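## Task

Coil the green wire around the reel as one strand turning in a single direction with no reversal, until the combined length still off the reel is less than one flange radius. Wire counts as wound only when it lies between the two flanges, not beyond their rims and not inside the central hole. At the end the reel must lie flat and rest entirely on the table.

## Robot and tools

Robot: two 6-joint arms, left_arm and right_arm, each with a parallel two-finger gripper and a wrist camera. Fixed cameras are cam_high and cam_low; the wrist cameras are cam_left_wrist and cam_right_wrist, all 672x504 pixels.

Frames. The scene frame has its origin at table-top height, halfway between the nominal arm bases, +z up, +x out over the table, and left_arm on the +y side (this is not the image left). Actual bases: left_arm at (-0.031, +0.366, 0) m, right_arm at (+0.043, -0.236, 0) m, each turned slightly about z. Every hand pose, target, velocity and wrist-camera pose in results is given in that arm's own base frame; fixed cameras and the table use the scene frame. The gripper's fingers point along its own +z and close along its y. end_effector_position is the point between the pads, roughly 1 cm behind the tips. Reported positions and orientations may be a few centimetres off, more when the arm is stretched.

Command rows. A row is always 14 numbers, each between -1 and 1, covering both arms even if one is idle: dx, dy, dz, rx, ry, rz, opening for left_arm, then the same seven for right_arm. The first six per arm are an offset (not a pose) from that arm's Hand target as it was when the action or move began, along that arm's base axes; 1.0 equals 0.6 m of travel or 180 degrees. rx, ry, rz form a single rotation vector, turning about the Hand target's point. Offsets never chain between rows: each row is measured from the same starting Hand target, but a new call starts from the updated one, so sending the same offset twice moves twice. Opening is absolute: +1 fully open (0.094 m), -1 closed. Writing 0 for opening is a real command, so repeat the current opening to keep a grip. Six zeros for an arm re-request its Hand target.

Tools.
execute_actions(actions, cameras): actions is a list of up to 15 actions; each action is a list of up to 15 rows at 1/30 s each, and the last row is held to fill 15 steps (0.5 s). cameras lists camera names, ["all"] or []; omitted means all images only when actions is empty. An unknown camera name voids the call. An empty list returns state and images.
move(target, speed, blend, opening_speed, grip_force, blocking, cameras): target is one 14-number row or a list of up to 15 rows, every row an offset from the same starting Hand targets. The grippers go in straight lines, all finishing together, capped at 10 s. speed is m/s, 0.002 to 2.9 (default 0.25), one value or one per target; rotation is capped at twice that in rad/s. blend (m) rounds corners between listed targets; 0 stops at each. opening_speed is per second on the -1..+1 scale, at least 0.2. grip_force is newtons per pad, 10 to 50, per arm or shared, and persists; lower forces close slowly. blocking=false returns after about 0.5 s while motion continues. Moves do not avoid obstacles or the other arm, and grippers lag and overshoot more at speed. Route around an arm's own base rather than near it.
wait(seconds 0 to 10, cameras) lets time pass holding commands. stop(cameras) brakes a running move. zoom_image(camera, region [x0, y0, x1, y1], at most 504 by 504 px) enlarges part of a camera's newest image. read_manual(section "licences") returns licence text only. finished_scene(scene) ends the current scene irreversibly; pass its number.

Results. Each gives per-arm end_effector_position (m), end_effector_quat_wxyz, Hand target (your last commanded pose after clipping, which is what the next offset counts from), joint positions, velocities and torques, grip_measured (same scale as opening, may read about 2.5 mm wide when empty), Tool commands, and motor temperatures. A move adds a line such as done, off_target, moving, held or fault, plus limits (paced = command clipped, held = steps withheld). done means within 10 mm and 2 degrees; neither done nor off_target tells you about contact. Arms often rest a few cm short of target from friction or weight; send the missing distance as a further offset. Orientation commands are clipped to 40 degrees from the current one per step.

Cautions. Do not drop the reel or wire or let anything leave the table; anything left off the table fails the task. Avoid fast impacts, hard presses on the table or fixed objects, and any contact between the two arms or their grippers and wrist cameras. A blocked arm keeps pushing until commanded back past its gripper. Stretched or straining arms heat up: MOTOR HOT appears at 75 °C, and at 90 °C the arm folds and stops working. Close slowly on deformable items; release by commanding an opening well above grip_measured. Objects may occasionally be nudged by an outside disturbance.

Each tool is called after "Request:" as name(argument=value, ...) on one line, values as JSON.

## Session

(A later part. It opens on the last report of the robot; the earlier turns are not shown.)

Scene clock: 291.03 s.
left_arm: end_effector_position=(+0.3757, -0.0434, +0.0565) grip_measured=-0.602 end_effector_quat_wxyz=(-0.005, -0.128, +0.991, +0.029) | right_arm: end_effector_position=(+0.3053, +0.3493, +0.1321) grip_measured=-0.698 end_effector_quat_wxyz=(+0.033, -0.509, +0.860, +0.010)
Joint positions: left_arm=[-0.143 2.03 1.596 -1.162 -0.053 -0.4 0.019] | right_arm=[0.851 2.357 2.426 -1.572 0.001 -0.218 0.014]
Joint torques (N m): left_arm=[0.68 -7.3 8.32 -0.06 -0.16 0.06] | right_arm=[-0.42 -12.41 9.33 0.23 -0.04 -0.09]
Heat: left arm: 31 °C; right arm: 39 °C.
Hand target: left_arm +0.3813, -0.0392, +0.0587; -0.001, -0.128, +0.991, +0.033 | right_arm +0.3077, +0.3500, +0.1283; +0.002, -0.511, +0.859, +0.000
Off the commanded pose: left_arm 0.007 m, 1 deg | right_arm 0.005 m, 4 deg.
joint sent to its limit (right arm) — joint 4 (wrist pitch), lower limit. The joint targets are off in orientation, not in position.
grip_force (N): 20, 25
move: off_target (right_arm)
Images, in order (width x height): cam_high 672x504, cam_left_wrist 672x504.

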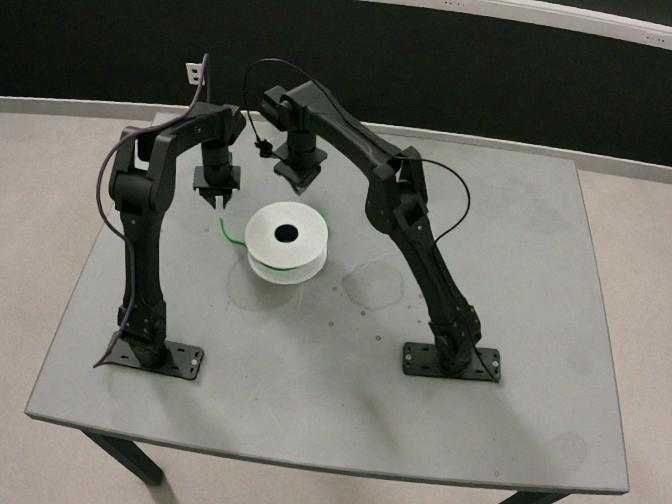

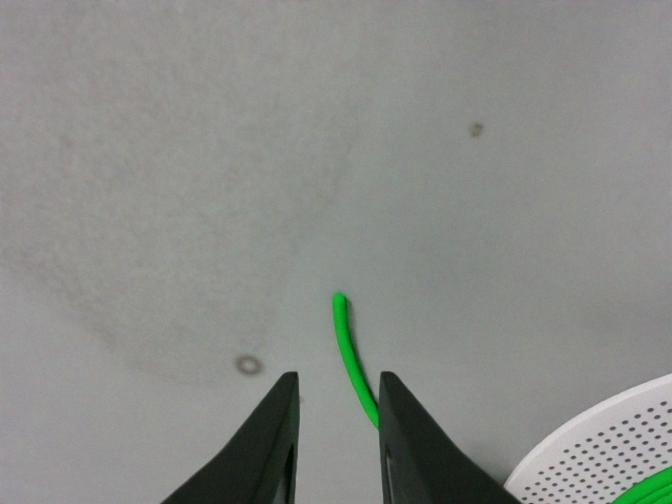

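Request:
move(target=[[-0.0133,-0.0087,-0.03,0,0,0,-0.6,0,0,0,0,0,0,-0.7],[-0.0133,-0.0087,-0.08,0,0,0,-0.6,0,0,0,0,0,0,-0.7],[-0.0133,-0.0087,-0.08,0,0,0,-1,0,0,0,0,0,0,-0.7]], speed=0.12, opening_speed=0.6, cameras=["cam_left_wrist"])

Scene clock: 296.37 s.
left_arm: end_effector_position=(+0.3706, -0.0423, +0.0147) grip_measured=-0.927 end_effector_quat_wxyz=(-0.006, -0.128, +0.991, +0.031) | right_arm: end_effector_position=(+0.3053, +0.3493, +0.1321) grip_measured=-0.698 end_effector_quat_wxyz=(+0.033, -0.509, +0.860, +0.010)
Joint positions: left_arm=[-0.143 2.058 1.465 -1.007 -0.056 -0.402 0.003] | right_arm=[0.851 2.357 2.426 -1.572 0.001 -0.218 0.014]
Joint torques (N m): left_arm=[-0.64 -7.57 5.16 0.28 -0.12 -0.07] | right_arm=[-0.38 -12.42 9.33 0.24 -0.04 -0.08]
Heat: left arm: 31 °C; right arm: 40 °C.
Hand target: left_arm +0.3733, -0.0444, +0.0107; -0.001, -0.128, +0.991, +0.033 | right_arm +0.3077, +0.3500, +0.1283; +0.002, -0.511, +0.859, +0.000
Off the commanded pose: left_arm 0.005 m, 1 deg | right_arm 0.005 m, 4 deg.
joint sent to its limit (right arm) — joint 4 (wrist pitch), lower limit. The joint targets are off in orientation, not in position.
grip_force (N): 20, 25
move: off_target (right_arm)
Images, in order (width x height): cam_left_wrist 672x504.

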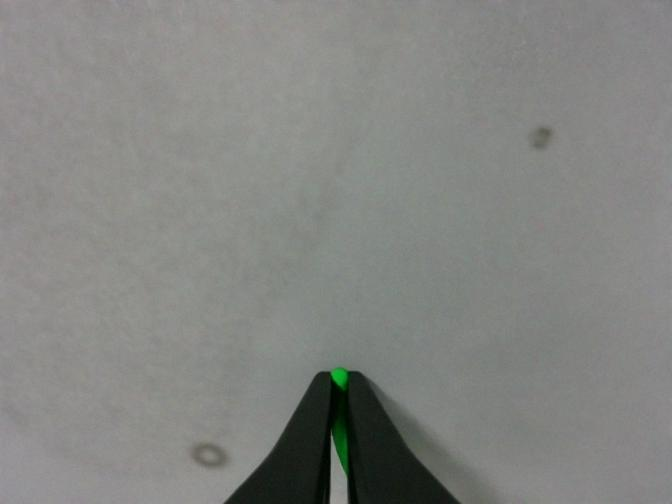

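Request:
move(target=[[0,0,0,0,0,0,-1,0,-0.133,0.117,0.12,0,0.09,-1],[0,0,0,0,0,0,-1,0.045,-0.25,0.0,0.374,-0.001,0.279,-1]], speed=0.25, blend=0.02, cameras=["cam_right_wrist","cam_high"])

Scene clock: 302.03 s.
left_arm: end_effector_position=(+0.3706, -0.0423, +0.0147) grip_measured=-0.930 end_effector_quat_wxyz=(-0.006, -0.128, +0.991, +0.031) | right_arm: end_effector_position=(+0.3333, +0.1975, +0.1271) grip_measured=-0.972 end_effector_quat_wxyz=(-0.281, +0.727, -0.471, -0.414)
Joint positions: left_arm=[-0.143 2.058 1.465 -1.007 -0.056 -0.402 0.003] | right_arm=[0.133 2.22 1.788 -1.569 -0.989 -2.093 0.001]
Joint torques (N m): left_arm=[-0.62 -7.58 5.16 0.28 -0.11 -0.06] | right_arm=[-0.16 -11.37 7.24 -0.7 -0.82 -0.07]
Heat: left arm: 31 °C; right arm: 39 °C.
Hand target: left_arm +0.3733, -0.0444, +0.0107; -0.001, -0.128, +0.991, +0.033 | right_arm +0.3347, +0.2000, +0.1283; -0.277, +0.723, -0.434, -0.461
Off the commanded pose: left_arm 0.005 m, 1 deg | right_arm 0.003 m, 7 deg.
joint sent to its limit (right arm) — joint 4 (wrist pitch), lower limit; joint 6 (wrist roll), lower limit. The joint targets are off in orientation, not in position.
grip_force (N): 20, 25
move: off_target (right_arm)
Images, in order (width x height): cam_high 672x504, cam_right_wrist 672x504.

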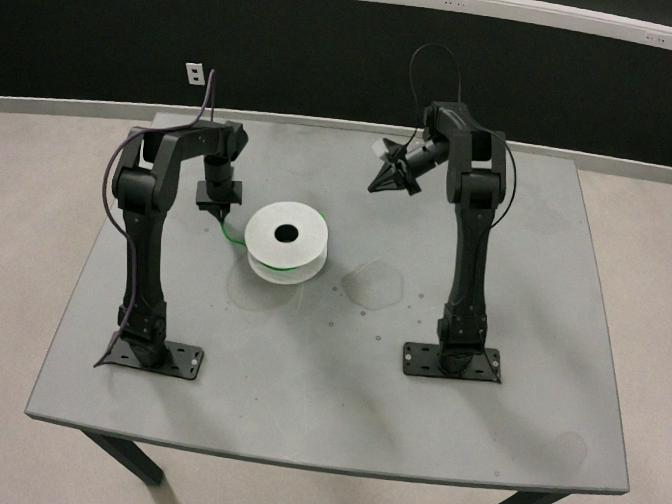

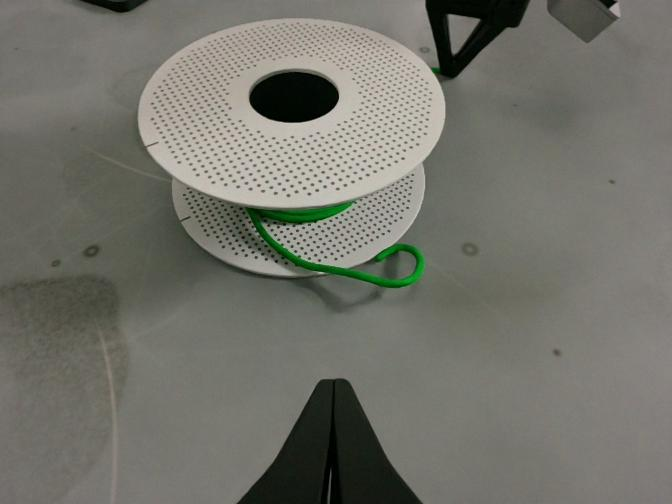

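Request:
move(target=[[0,0,0,0,0,0,-1,-0.091,0.008,-0.1555,0,0,-0.05,-1],[0,0,0,0,0,0,-1,-0.138,0.153,-0.172,0,0,-0.05,-1]], speed=0.12, cameras=["cam_right_wrist"])

Scene clock: 310.20 s.
left_arm: end_effector_position=(+0.3706, -0.0423, +0.0147) grip_measured=-0.930 end_effector_quat_wxyz=(-0.006, -0.128, +0.991, +0.031) | right_arm: end_effector_position=(+0.2536, +0.2898, +0.0151) grip_measured=-0.972 end_effector_quat_wxyz=(-0.302, +0.686, -0.497, -0.437)
Joint positions: left_arm=[-0.143 2.058 1.465 -1.007 -0.056 -0.402 0.003] | right_arm=[0.415 2.099 1.043 -0.36 -1.115 -1.377 0.001]
Joint torques (N m): left_arm=[-0.64 -7.57 5.15 0.27 -0.11 -0.07] | right_arm=[0.38 -13.55 4.59 0.58 -0.74 0.1]
Heat: left arm: 31 °C; right arm: 38 °C.
Hand target: left_arm +0.3733, -0.0444, +0.0107; -0.001, -0.128, +0.991, +0.033 | right_arm +0.2518, +0.2918, +0.0252; -0.312, +0.686, -0.489, -0.438
Off the commanded pose: left_arm 0.005 m, 1 deg | right_arm 0.010 m, 1 deg.
grip_force (N): 20, 25
move: done
Images, in order (width x height): cam_right_wrist 672x504.

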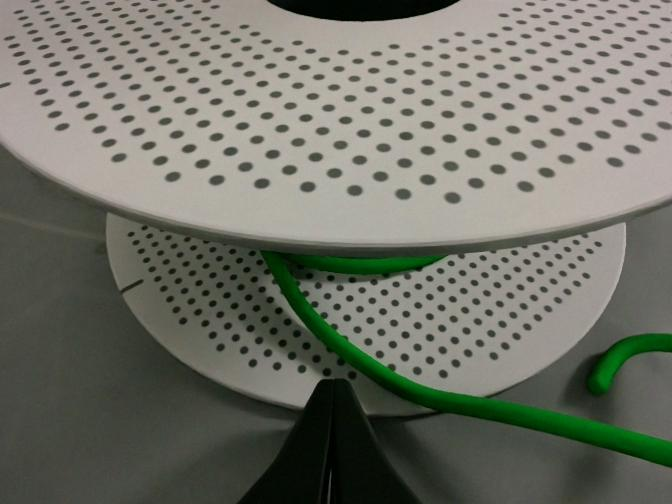

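Request:
move(target=[[0,0,0,0,0,0,-1,0.008,-0.03,0.017,0,0,0,-1],[0,0,0,0,0,0,-1,-0.033,-0.045,0.02,0,0,0,-1],[0,0,0,0,0,0,-1,-0.051,0.013,0.02,0,0,0,-1]], speed=0.08, cameras=["cam_right_wrist"])

Scene clock: 315.67 s.
left_arm: end_effector_position=(+0.3706, -0.0423, +0.0147) grip_measured=-0.930 end_effector_quat_wxyz=(-0.006, -0.128, +0.991, +0.031) | right_arm: end_effector_position=(+0.2232, +0.2991, +0.0298) grip_measured=-0.972 end_effector_quat_wxyz=(-0.305, +0.686, -0.494, -0.439)
Joint positions: left_arm=[-0.143 2.058 1.465 -1.007 -0.056 -0.402 0.003] | right_arm=[0.479 1.976 0.901 -0.209 -1.108 -1.236 0.001]
Joint torques (N m): left_arm=[-0.64 -7.57 5.16 0.27 -0.11 -0.07] | right_arm=[0.18 -12.31 4.68 0.76 -0.63 0.05]
Heat: left arm: 31 °C; right arm: 39 °C.
Hand target: left_arm +0.3733, -0.0444, +0.0107; -0.001, -0.128, +0.991, +0.033 | right_arm +0.2213, +0.2996, +0.0371; -0.312, +0.686, -0.489, -0.438
Off the commanded pose: left_arm 0.005 m, 1 deg | right_arm 0.008 m, 1 deg.
grip_force (N): 20, 25
move: done
Images, in order (width x height): cam_right_wrist 672x504.

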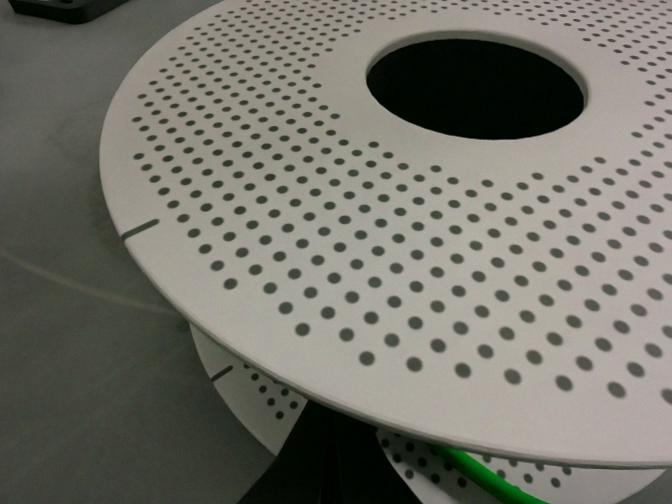

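Request:
move(target=[[0.078,-0.093,0.013,0,0,0,-1,0,0,0,0,0,0,-1],[0.108,-0.179,0.013,0,0,-0.06,-1,0,0,0,0,0,0,-1]], speed=0.07, blend=0.01, cameras=["cam_right_wrist","cam_high","cam_left_wrist","cam_low"])

Request:
zoom_image(camera="cam_low", region=[370, 220, 520, 320])

Scene clock: 320.53 s.
left_arm: end_effector_position=(+0.4361, -0.1480, +0.0186) grip_measured=-0.930 end_effector_quat_wxyz=(+0.002, -0.041, +0.999, +0.033) | right_arm: end_effector_position=(+0.2233, +0.2992, +0.0299) grip_measured=-0.972 end_effector_quat_wxyz=(-0.305, +0.686, -0.494, -0.439)
Joint positions: left_arm=[-0.354 2.403 2.053 -1.243 -0.062 -0.436 0.003] | right_arm=[0.479 1.976 0.901 -0.208 -1.108 -1.235 0.001]
Joint torques (N m): left_arm=[-0.64 -9.46 8.38 -0.03 -0.05 0.03] | right_arm=[0.21 -12.33 4.68 0.74 -0.62 0.08]
Heat: left arm: 31 °C; right arm: 39 °C.
Hand target: left_arm +0.4381, -0.1517, +0.0185; +0.002, -0.034, +0.999, +0.033 | right_arm +0.2213, +0.2996, +0.0372; -0.312, +0.686, -0.489, -0.438
Off the commanded pose: left_arm 0.004 m, 1 deg | right_arm 0.008 m, 1 deg.
grip_force (N): 20, 25
move: done

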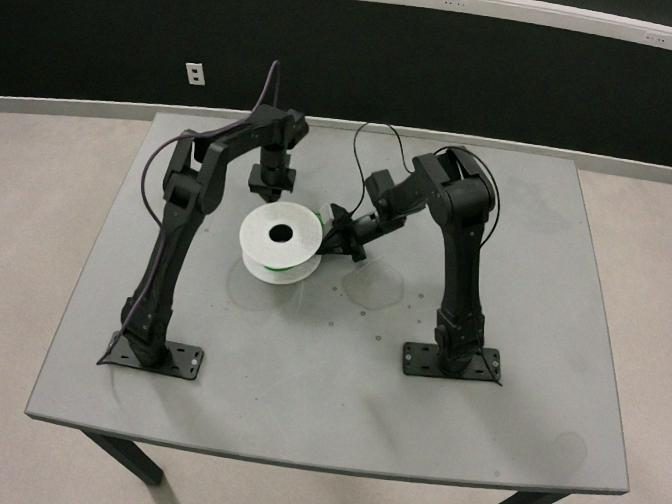

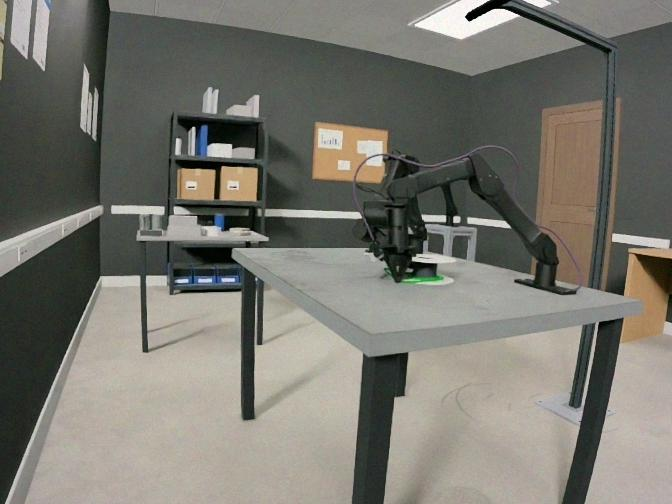

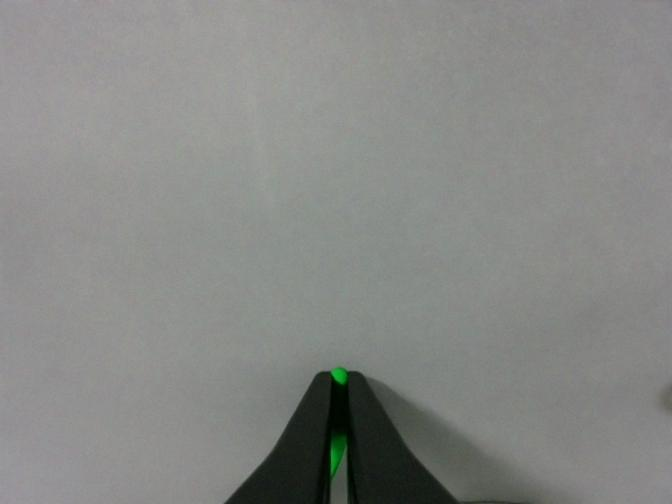

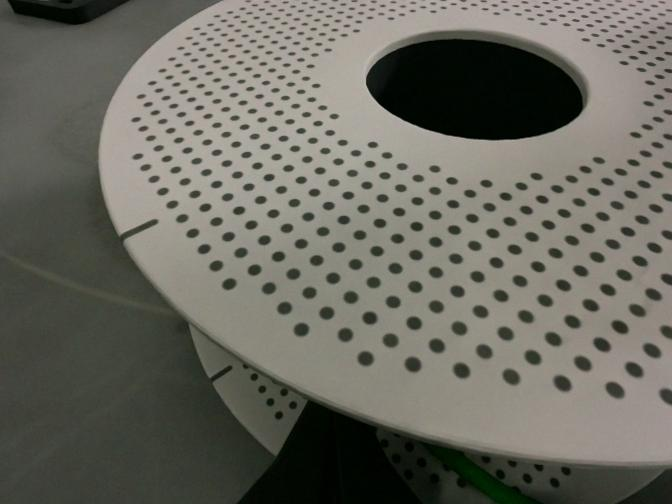

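Scaled by 3.360 from the camera's 672x504 image, which has a finer 960x720 frame.

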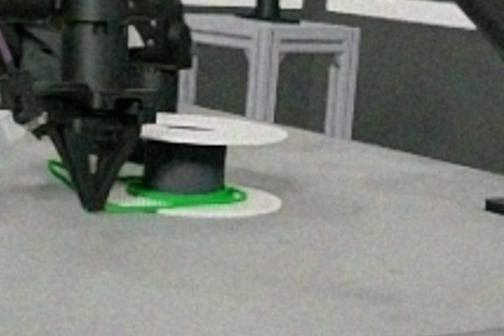

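Request:
move(target=[[0.012,-0.05,0,0,0,-0.06,-1,0,0,0,0,0,0,-1],[-0.003,-0.1,0,0,0,-0.11,-1,0,0,0,0,0,0,-1]], speed=0.06, blend=0.005, cameras=["cam_right_wrist","cam_high","cam_left_wrist","cam_low"])

Request:
zoom_image(camera="cam_low", region=[370, 220, 520, 320])

Request:
zoom_image(camera="cam_high", region=[190, 170, 430, 330])

Scene clock: 324.83 s.
left_arm: end_effector_position=(+0.4345, -0.2069, +0.0196) grip_measured=-0.930 end_effector_quat_wxyz=(+0.006, +0.130, +0.991, +0.031) | right_arm: end_effector_position=(+0.2233, +0.2992, +0.0299) grip_measured=-0.972 end_effector_quat_wxyz=(-0.305, +0.686, -0.494, -0.439)
Joint positions: left_arm=[-0.47 2.501 2.234 -1.314 -0.062 -0.21 0.003] | right_arm=[0.479 1.976 0.901 -0.208 -1.108 -1.235 0.001]
Joint torques (N m): left_arm=[-0.72 -9.87 8.46 0.02 -0.09 0.12] | right_arm=[0.28 -12.36 4.72 0.75 -0.6 0.08]
Heat: left arm: 32 °C; right arm: 39 °C.
Hand target: left_arm +0.4362, -0.2117, +0.0185; +0.007, +0.138, +0.990, +0.032 | right_arm +0.2213, +0.2996, +0.0372; -0.312, +0.686, -0.489, -0.438
Off the commanded pose: left_arm 0.005 m, 1 deg | right_arm 0.008 m, 1 deg.
grip_force (N): 20, 25
move: done

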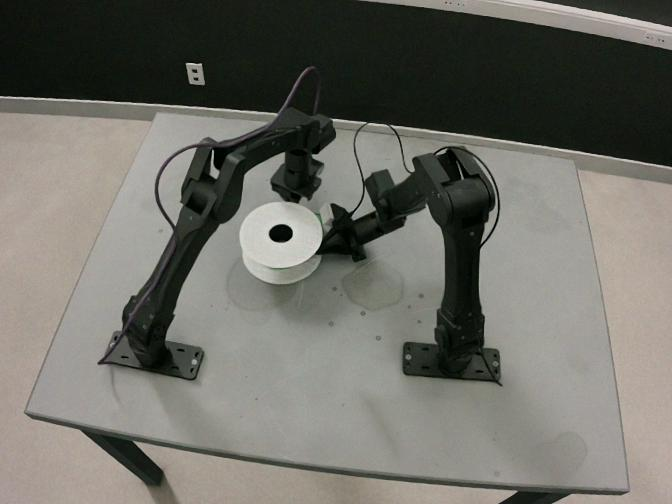

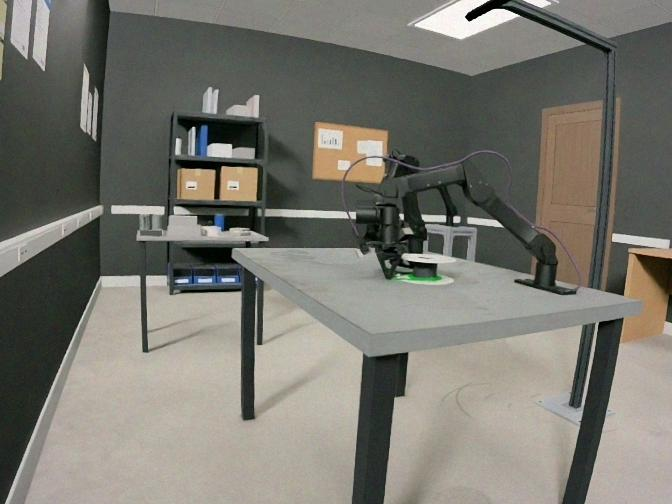

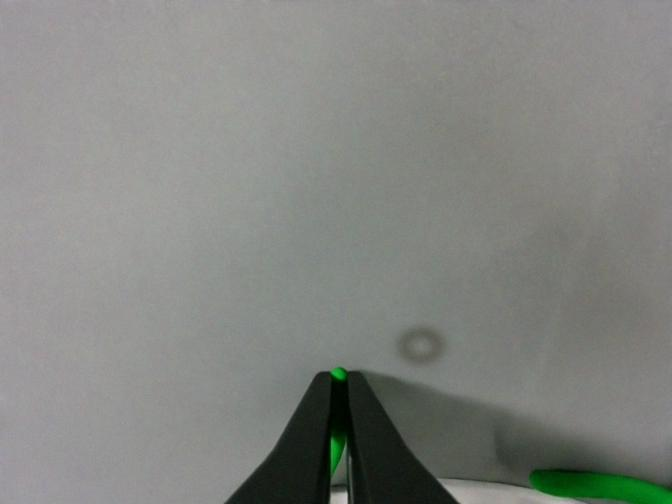

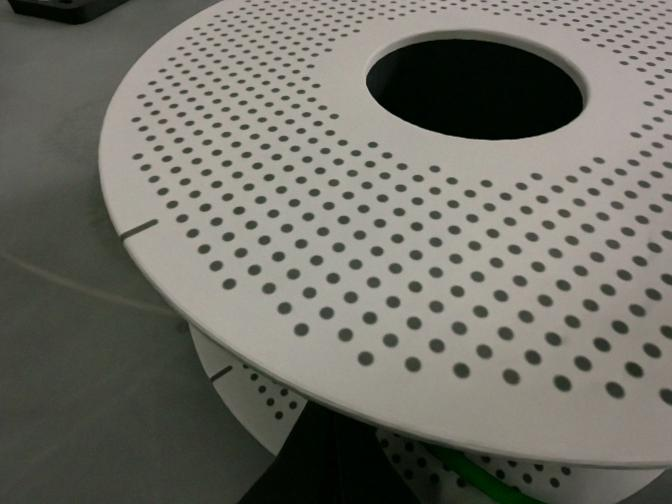

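Scaled by 3.360 from the camera's 672x504 image, which has a finer 960x720 frame.

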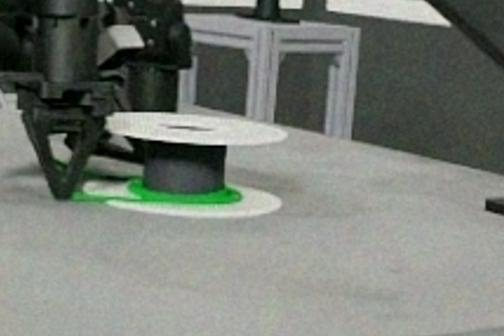

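Scaled by 2.100 from the camera's 672x504 image, which has a finer 960x720 frame.

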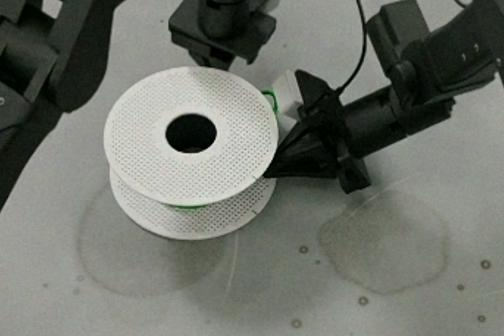

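Request:
move(target=[[-0.003,0.008,-0.01,0,0,0,-1,0,0,0,0,0,0,-1],[-0.003,0.008,-0.01,0,0,0,-0.7,0,0,0,0,0,0,-1],[-0.003,0.008,0.13,0,0,0,-0.7,0,0,0,0,0,0,-1]], speed=0.12, opening_speed=0.5, cameras=["cam_right_wrist","cam_high","cam_left_wrist","cam_low"])

Request:
zoom_image(camera="cam_low", region=[370, 220, 520, 320])

Request:
zoom_image(camera="cam_high", region=[190, 170, 430, 330])

Scene clock: 329.33 s.
left_arm: end_effector_position=(+0.4341, -0.2052, +0.0868) grip_measured=-0.702 end_effector_quat_wxyz=(+0.018, +0.135, +0.990, +0.030) | right_arm: end_effector_position=(+0.2233, +0.2992, +0.0299) grip_measured=-0.972 end_effector_quat_wxyz=(-0.305, +0.686, -0.494, -0.439)
Joint positions: left_arm=[-0.47 2.502 2.505 -1.56 -0.069 -0.199 0.014] | right_arm=[0.479 1.976 0.901 -0.208 -1.108 -1.235 0.001]
Joint torques (N m): left_arm=[-0.13 -11.84 7.06 0.1 -0.02 0.06] | right_arm=[0.18 -12.36 4.7 0.75 -0.62 0.08]
Heat: left arm: 33 °C; right arm: 39 °C.
Hand target: left_arm +0.4345, -0.2069, +0.0965; +0.007, +0.138, +0.990, +0.032 | right_arm +0.2213, +0.2996, +0.0372; -0.312, +0.686, -0.489, -0.438
Off the commanded pose: left_arm 0.010 m, 1 deg | right_arm 0.008 m, 1 deg.
joint sent to its limit (left arm) — joint 4 (wrist pitch), lower limit. The joint targets still meet the commanded pose.
grip_force (N): 20, 25
move: done

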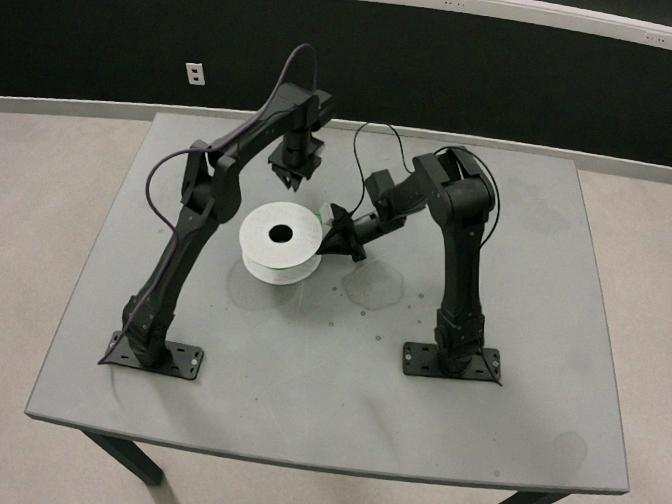

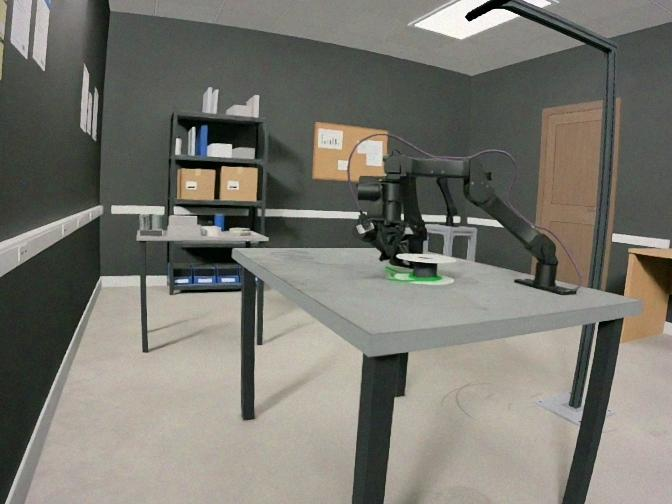

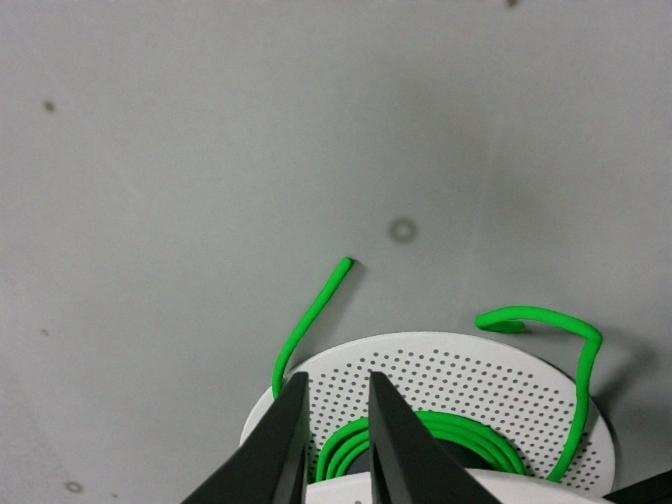

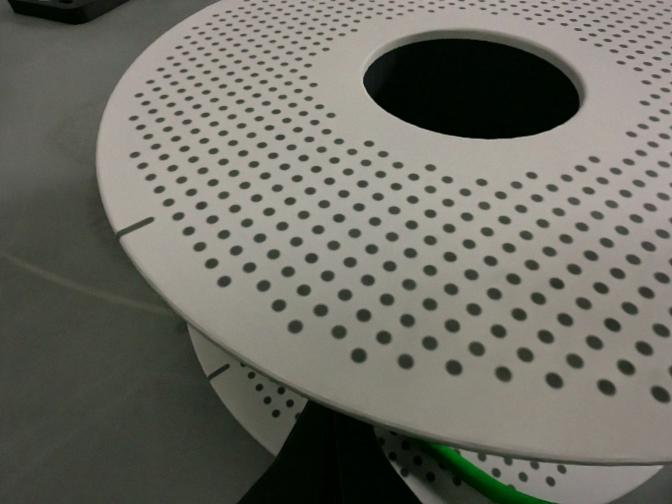

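Scaled by 3.360 from the camera's 672x504 image, which has a finer 960x720 frame.

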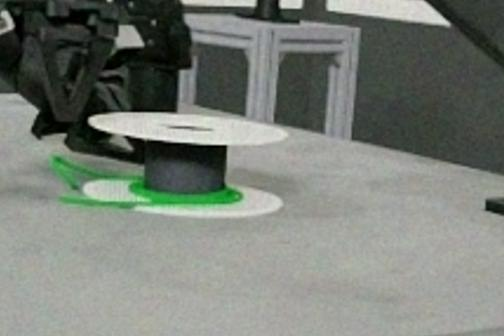

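Scaled by 2.100 from the camera's 672x504 image, which has a finer 960x720 frame.

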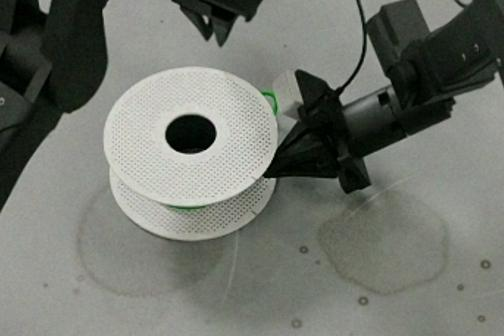

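Request:
move(target=[[0.0,0,0.1,0,0,0,-0.6,0.055,-0.14,0.02,0,0,0,-1],[-0.2175,-0.007,0.17,0,0,0.53,-0.6,0.09,-0.2,0.12,0,0,0,-1]], speed=0.2)

Request:
move(target=[0,0,-0.12,0,0,0,-0.6,0,0,0,0,0,0,-1], speed=0.2, cameras=["cam_left_wrist","cam_right_wrist","cam_high"])

Scene clock: 339.60 s.
left_arm: end_effector_position=(+0.3103, -0.2120, +0.1868) grip_measured=-0.602 end_effector_quat_wxyz=(-0.002, -0.639, +0.768, -0.033) | right_arm: end_effector_position=(+0.2705, +0.1809, +0.1014) grip_measured=-0.972 end_effector_quat_wxyz=(-0.302, +0.682, -0.499, -0.441)
Joint positions: left_arm=[-0.592 1.954 2.009 -1.563 0.022 -1.98 0.019] | right_arm=[0.08 2.023 1.305 -1.348 -1.063 -2.093 0.001]
Joint torques (N m): left_arm=[-0.62 -10.3 5.07 0.15 -0.02 -0.1] | right_arm=[-0.66 -11.45 7.75 -0.76 -0.55 -0.1]
Motor temperatures (°C): left_arm=[27 35 30 23 23 24 25] | right_arm=[22 38 27 27 23 24 23]
Heat: left arm: 35 °C; right arm: 38 °C.
Hand target: left_arm +0.3040, -0.2112, +0.1985; -0.019, -0.639, +0.768, +0.027 | right_arm +0.2753, +0.1796, +0.1092; -0.312, +0.687, -0.489, -0.438
Off the commanded pose: left_arm 0.013 m, 7 deg | right_arm 0.009 m, 2 deg.
joint sent to its limit (left arm) — joint 4 (wrist pitch), lower limit. The joint targets are off in orientation, not in position.
joint sent to its limit (right arm) — joint 6 (wrist roll), lower limit. The joint targets still meet the commanded pose.
grip_force (N): 20, 25
move: off_target (left_arm)

Scene clock: 340.60 s.
left_arm: end_effector_position=(+0.3047, -0.2084, +0.1269) grip_measured=-0.602 end_effector_quat_wxyz=(-0.020, -0.640, +0.768, +0.029) | right_arm: end_effector_position=(+0.2705, +0.1809, +0.1014) grip_measured=-0.972 end_effector_quat_wxyz=(-0.302, +0.682, -0.499, -0.441)
Joint positions: left_arm=[-0.592 2.02 1.86 -1.478 0.023 -1.98 0.019] | right_arm=[0.08 2.023 1.305 -1.348 -1.063 -2.093 0.001]
Joint torques (N m): left_arm=[-0.64 -8.03 5.68 0.02 -0.01 -0.06] | right_arm=[-0.64 -11.3 7.76 -0.78 -0.54 -0.11]
Heat: left arm: 35 °C; right arm: 38 °C.
Hand target: left_arm +0.3040, -0.2112, +0.1265; -0.019, -0.639, +0.768, +0.027 | right_arm +0.2753, +0.1796, +0.1092; -0.312, +0.687, -0.489, -0.438
Off the commanded pose: left_arm 0.003 m, 0 deg | right_arm 0.009 m, 2 deg.
joint sent to its limit (right arm) — joint 6 (wrist roll), lower limit. The joint targets still meet the commanded pose.
grip_force (N): 20, 25
move: done
Images, in order (width x height): cam_high 672x504, cam_left_wrist 672x504, cam_right_wrist 672x504.

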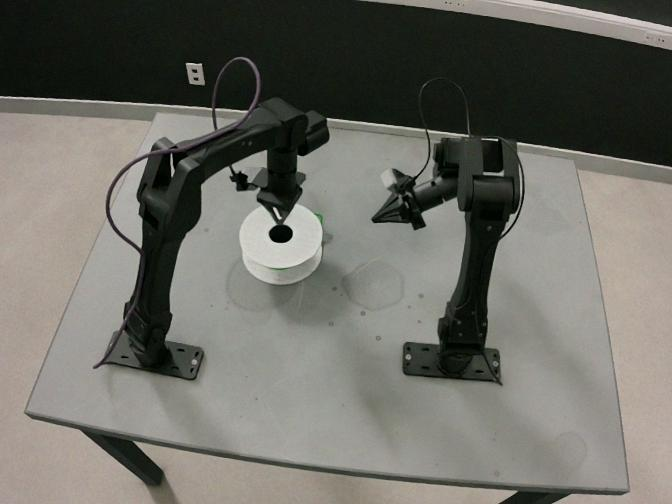

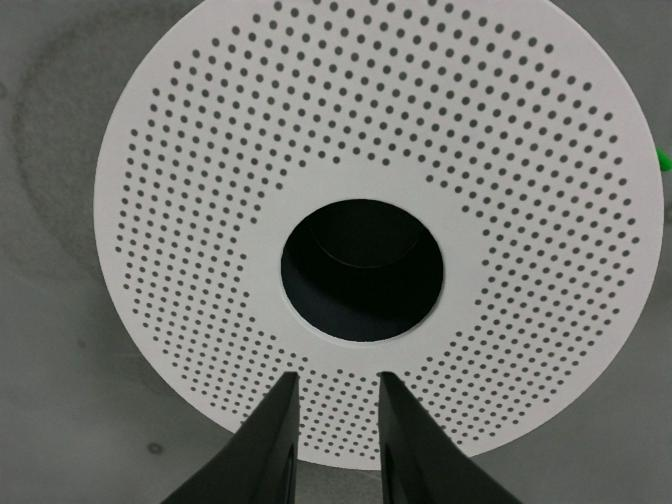

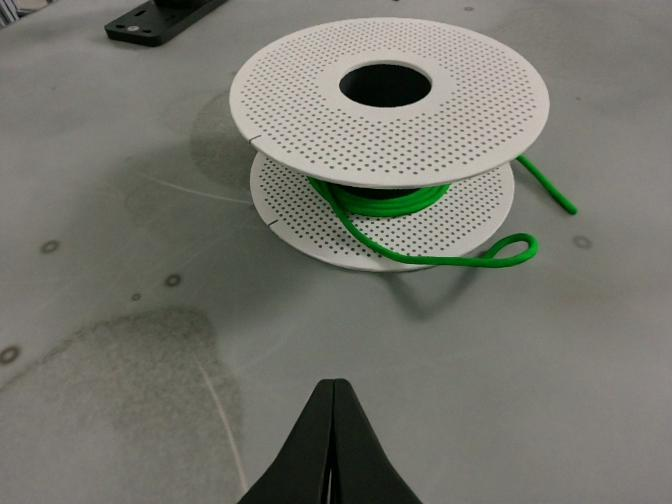

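Request:
move(target=[[0.0167,0.0128,-0.02,0,0,0,-0.6,0,0,0,0,0,0,-1],[0.0167,0.0128,-0.124,0,0,0,-0.6,0,0,0,0,0,0,-1],[0.0167,0.0128,-0.124,0,0,0,-0.1,0,0,0,0,0,0,-1]], speed=0.15, opening_speed=0.5, cameras=["cam_left_wrist"])

Request:
move(target=[0,0,0,0,0,-0.23,-0.1,0,0,0,0,0,0,-1], speed=0.3, cameras=["cam_right_wrist","cam_high"])

Scene clock: 346.60 s.
left_arm: end_effector_position=(+0.3115, -0.2059, +0.0620) grip_measured=-0.169 end_effector_quat_wxyz=(-0.019, -0.636, +0.771, +0.021) | right_arm: end_effector_position=(+0.2705, +0.1809, +0.1014) grip_measured=-0.972 end_effector_quat_wxyz=(-0.302, +0.682, -0.499, -0.441)
Joint positions: left_arm=[-0.576 2.033 1.623 -1.212 0.023 -1.954 0.039] | right_arm=[0.08 2.023 1.305 -1.348 -1.063 -2.093 0.001]
Joint torques (N m): left_arm=[0.65 -6.65 4.97 0.21 -0.04 -0.01] | right_arm=[-0.66 -11.37 7.68 -0.79 -0.53 -0.11]
Heat: left arm: 35 °C; right arm: 37 °C.
Hand target: left_arm +0.3140, -0.2034, +0.0521; -0.019, -0.639, +0.768, +0.027 | right_arm +0.2753, +0.1796, +0.1092; -0.312, +0.687, -0.489, -0.438
Off the commanded pose: left_arm 0.010 m, 1 deg | right_arm 0.009 m, 2 deg.
joint sent to its limit (right arm) — joint 6 (wrist roll), lower limit. The joint targets still meet the commanded pose.
grip_force (N): 20, 25
move: done
Images, in order (width x height): cam_left_wrist 672x504.

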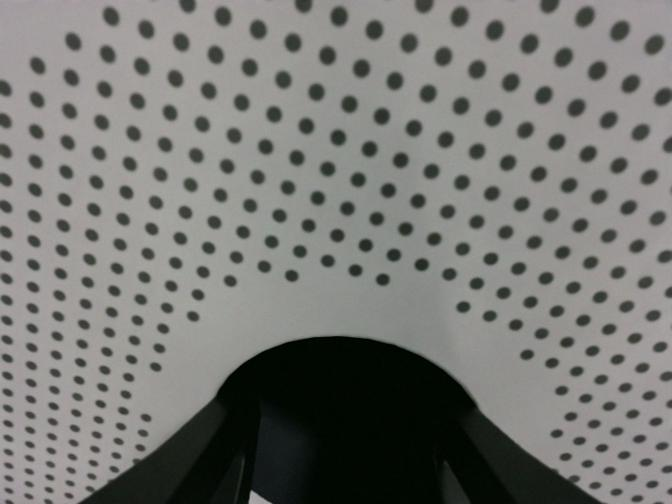

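Scene clock: 348.63 s.
left_arm: end_effector_position=(+0.3156, -0.2038, +0.0652) grip_measured=-0.121 end_effector_quat_wxyz=(-0.009, -0.345, +0.938, +0.019) | right_arm: end_effector_position=(+0.2705, +0.1809, +0.1014) grip_measured=-0.972 end_effector_quat_wxyz=(-0.302, +0.682, -0.499, -0.441)
Joint positions: left_arm=[-0.579 2.03 1.632 -1.214 -0.007 -1.285 0.041] | right_arm=[0.08 2.023 1.305 -1.348 -1.063 -2.093 0.001]
Joint torques (N m): left_arm=[-0.88 -6.57 3.99 0.28 -0.23 0.27] | right_arm=[-0.72 -11.41 7.75 -0.76 -0.55 -0.11]
Heat: left arm: 35 °C; right arm: 37 °C.
Hand target: left_arm +0.3140, -0.2035, +0.0522; -0.008, -0.327, +0.945, +0.032 | right_arm +0.2753, +0.1796, +0.1092; -0.312, +0.687, -0.489, -0.438
Off the commanded pose: left_arm 0.013 m, 3 deg | right_arm 0.009 m, 2 deg.
joint sent to its limit (right arm) — joint 6 (wrist roll), lower limit. The joint targets still meet the commanded pose.
grip_force (N): 20, 25
move: off_target (left_arm)
Images, in order (width x height): cam_high 672x504, cam_right_wrist 672x504.

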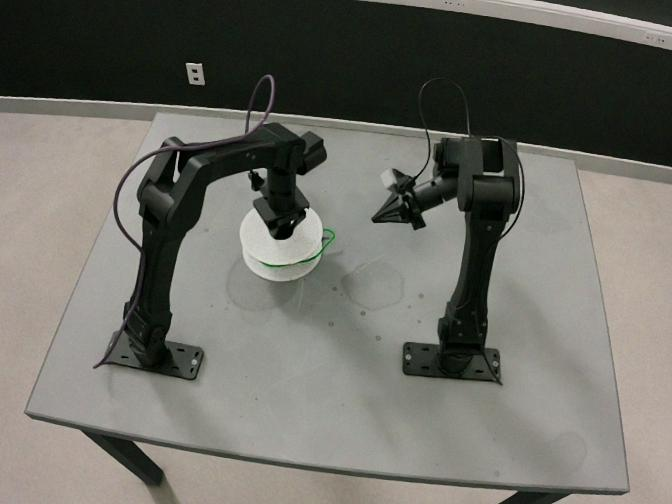

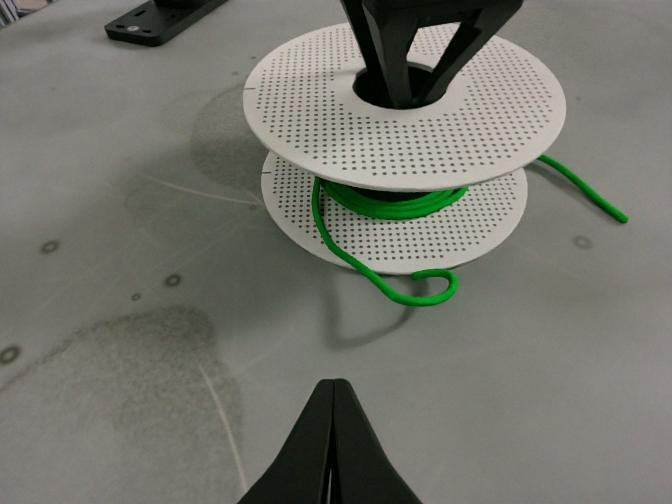

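Request:
move(target=[[0,0,0,0,0,0,-0.1,0.0095,0.06,-0.132,0,0,0,-1],[0,0,0,0,0,0,-0.1,-0.01,0.15,-0.132,0,0,0,-1]], speed=0.08, cameras=["cam_right_wrist","cam_high"])

Scene clock: 356.47 s.
left_arm: end_effector_position=(+0.3156, -0.2038, +0.0652) grip_measured=-0.121 end_effector_quat_wxyz=(-0.009, -0.345, +0.938, +0.019) | right_arm: end_effector_position=(+0.2704, +0.2663, +0.0169) grip_measured=-0.972 end_effector_quat_wxyz=(-0.297, +0.690, -0.498, -0.433)
Joint positions: left_arm=[-0.579 2.03 1.632 -1.214 -0.007 -1.284 0.041] | right_arm=[0.336 2.141 1.145 -0.593 -1.106 -1.567 0.001]
Joint torques (N m): left_arm=[-0.88 -6.6 3.99 0.27 -0.23 0.27] | right_arm=[0.23 -14.04 4.6 0.28 -0.88 0.03]
Heat: left arm: 34 °C; right arm: 36 °C.
Hand target: left_arm +0.3140, -0.2035, +0.0522; -0.008, -0.326, +0.945, +0.032 | right_arm +0.2693, +0.2696, +0.0299; -0.312, +0.687, -0.489, -0.438
Off the commanded pose: left_arm 0.013 m, 3 deg | right_arm 0.013 m, 2 deg.
grip_force (N): 20, 25
move: off_target (left_arm, right_arm)
Images, in order (width x height): cam_high 672x504, cam_right_wrist 672x504.

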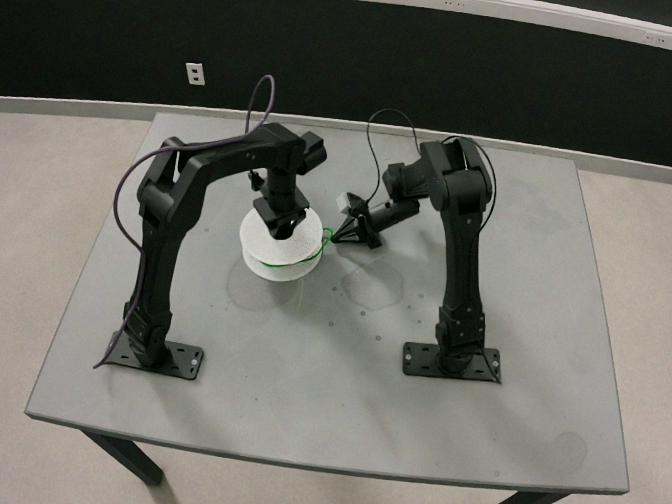

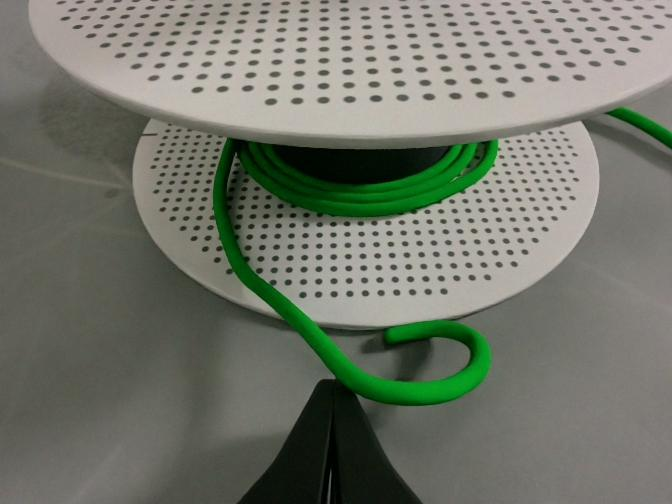

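Request:
move(target=[[0,0,0,0,0,0,-0.1,0.016,0.0,0.0,0,0,0,-1],[0,0,0,0,0,0,-0.1,0.014,0.03,0.004,0,0,0,-1],[0,0,0,0,0,0,-0.1,-0.006,0.075,0.006,0,0,0,-1]], speed=0.06, cameras=["cam_right_wrist","cam_low"])

Scene clock: 360.97 s.
left_arm: end_effector_position=(+0.3156, -0.2038, +0.0652) grip_measured=-0.121 end_effector_quat_wxyz=(-0.009, -0.345, +0.938, +0.019) | right_arm: end_effector_position=(+0.2676, +0.3132, +0.0225) grip_measured=-0.972 end_effector_quat_wxyz=(-0.303, +0.686, -0.496, -0.437)
Joint positions: left_arm=[-0.579 2.03 1.632 -1.214 -0.007 -1.284 0.041] | right_arm=[0.459 2.127 1.128 -0.329 -1.106 -1.28 0.001]
Joint torques (N m): left_arm=[-0.88 -6.61 3.99 0.28 -0.23 0.27] | right_arm=[0.21 -14.32 4.89 0.68 -0.71 0.08]
Heat: left arm: 34 °C; right arm: 36 °C.
Hand target: left_arm +0.3140, -0.2035, +0.0522; -0.008, -0.326, +0.945, +0.032 | right_arm +0.2656, +0.3147, +0.0335; -0.312, +0.687, -0.489, -0.438
Off the commanded pose: left_arm 0.013 m, 3 deg | right_arm 0.011 m, 1 deg.
grip_force (N): 20, 25
move: off_target (left_arm, right_arm)
Images, in order (width x height): cam_low 672x504, cam_right_wrist 672x504.

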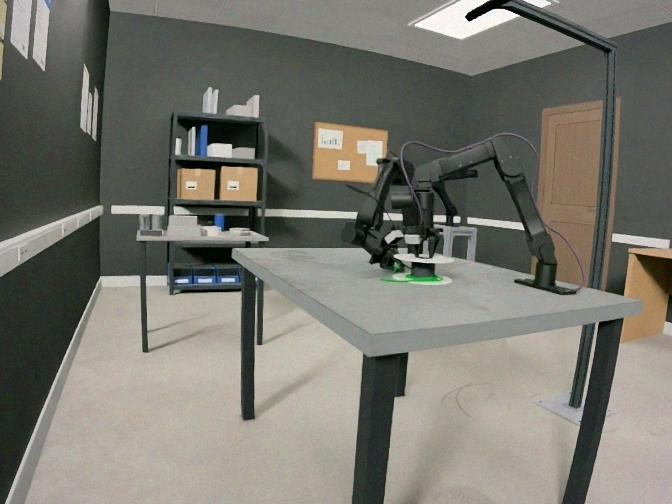

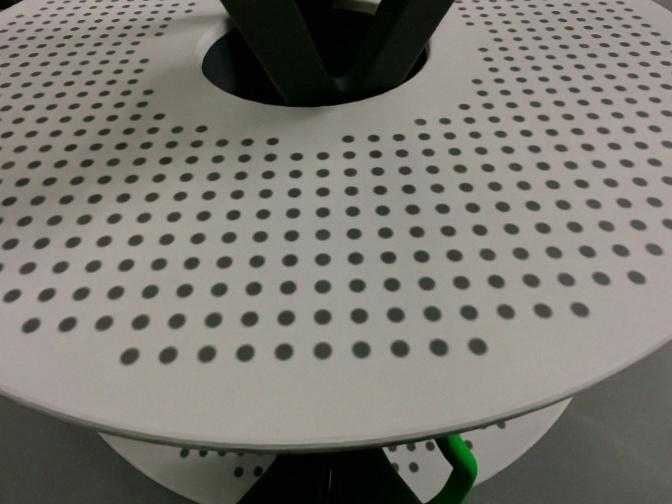

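Request:
move(target=[0,0,0,0,0,0,-0.1,0.02,-0.16,0.05,0,0,0,-1], speed=0.1, cameras=["cam_right_wrist","cam_low"])

Request:
zoom_image(camera="cam_low", region=[370, 220, 520, 320])

Scene clock: 363.87 s.
left_arm: end_effector_position=(+0.3156, -0.2038, +0.0652) grip_measured=-0.121 end_effector_quat_wxyz=(-0.009, -0.345, +0.938, +0.019) | right_arm: end_effector_position=(+0.2738, +0.2176, +0.0589) grip_measured=-0.972 end_effector_quat_wxyz=(-0.307, +0.686, -0.493, -0.438)
Joint positions: left_arm=[-0.579 2.03 1.632 -1.214 -0.007 -1.284 0.041] | right_arm=[0.189 2.082 1.225 -1.015 -1.106 -1.892 0.001]
Joint torques (N m): left_arm=[-0.87 -6.6 4 0.27 -0.23 0.27] | right_arm=[-0.13 -10.67 7.6 -0.44 -0.66 -0.11]
Heat: left arm: 34 °C; right arm: 37 °C.
Hand target: left_arm +0.3140, -0.2035, +0.0522; -0.008, -0.326, +0.945, +0.032 | right_arm +0.2777, +0.2187, +0.0636; -0.312, +0.687, -0.489, -0.438
Off the commanded pose: left_arm 0.013 m, 3 deg | right_arm 0.006 m, 1 deg.
grip_force (N): 20, 25
move: off_target (left_arm)
Images, in order (width x height): cam_low 672x504, cam_right_wrist 672x504.

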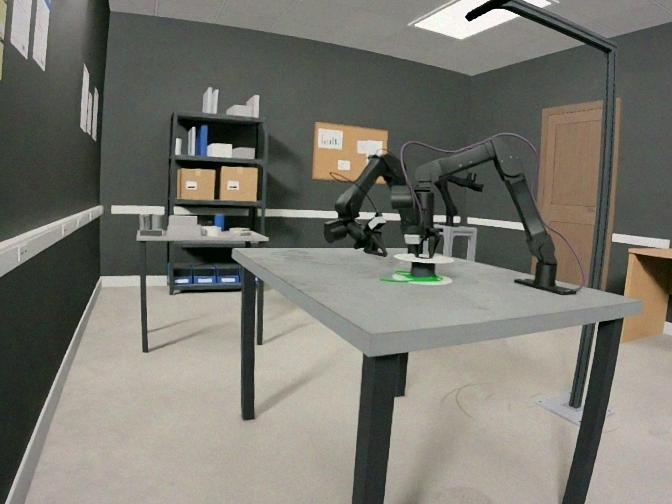

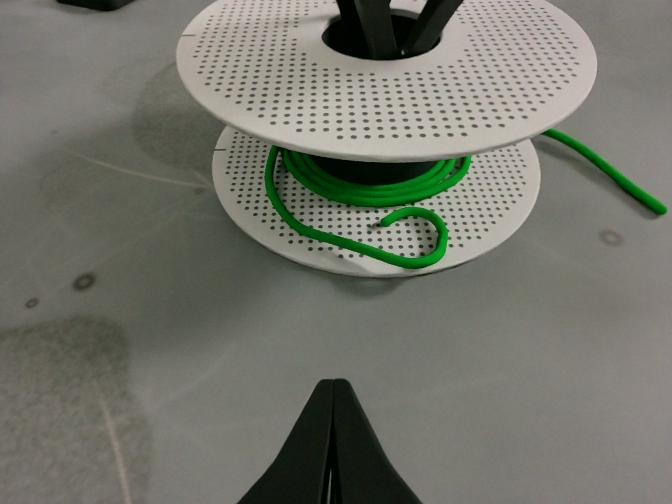

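Scaled by 3.360 from the camera's 672x504 image, which has a finer 960x720 frame.

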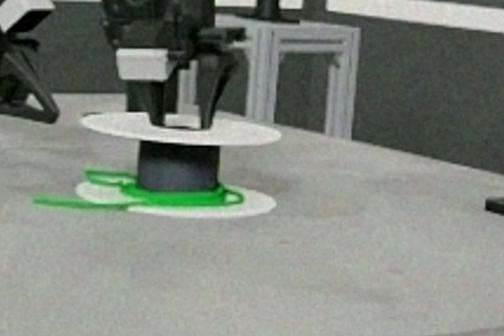

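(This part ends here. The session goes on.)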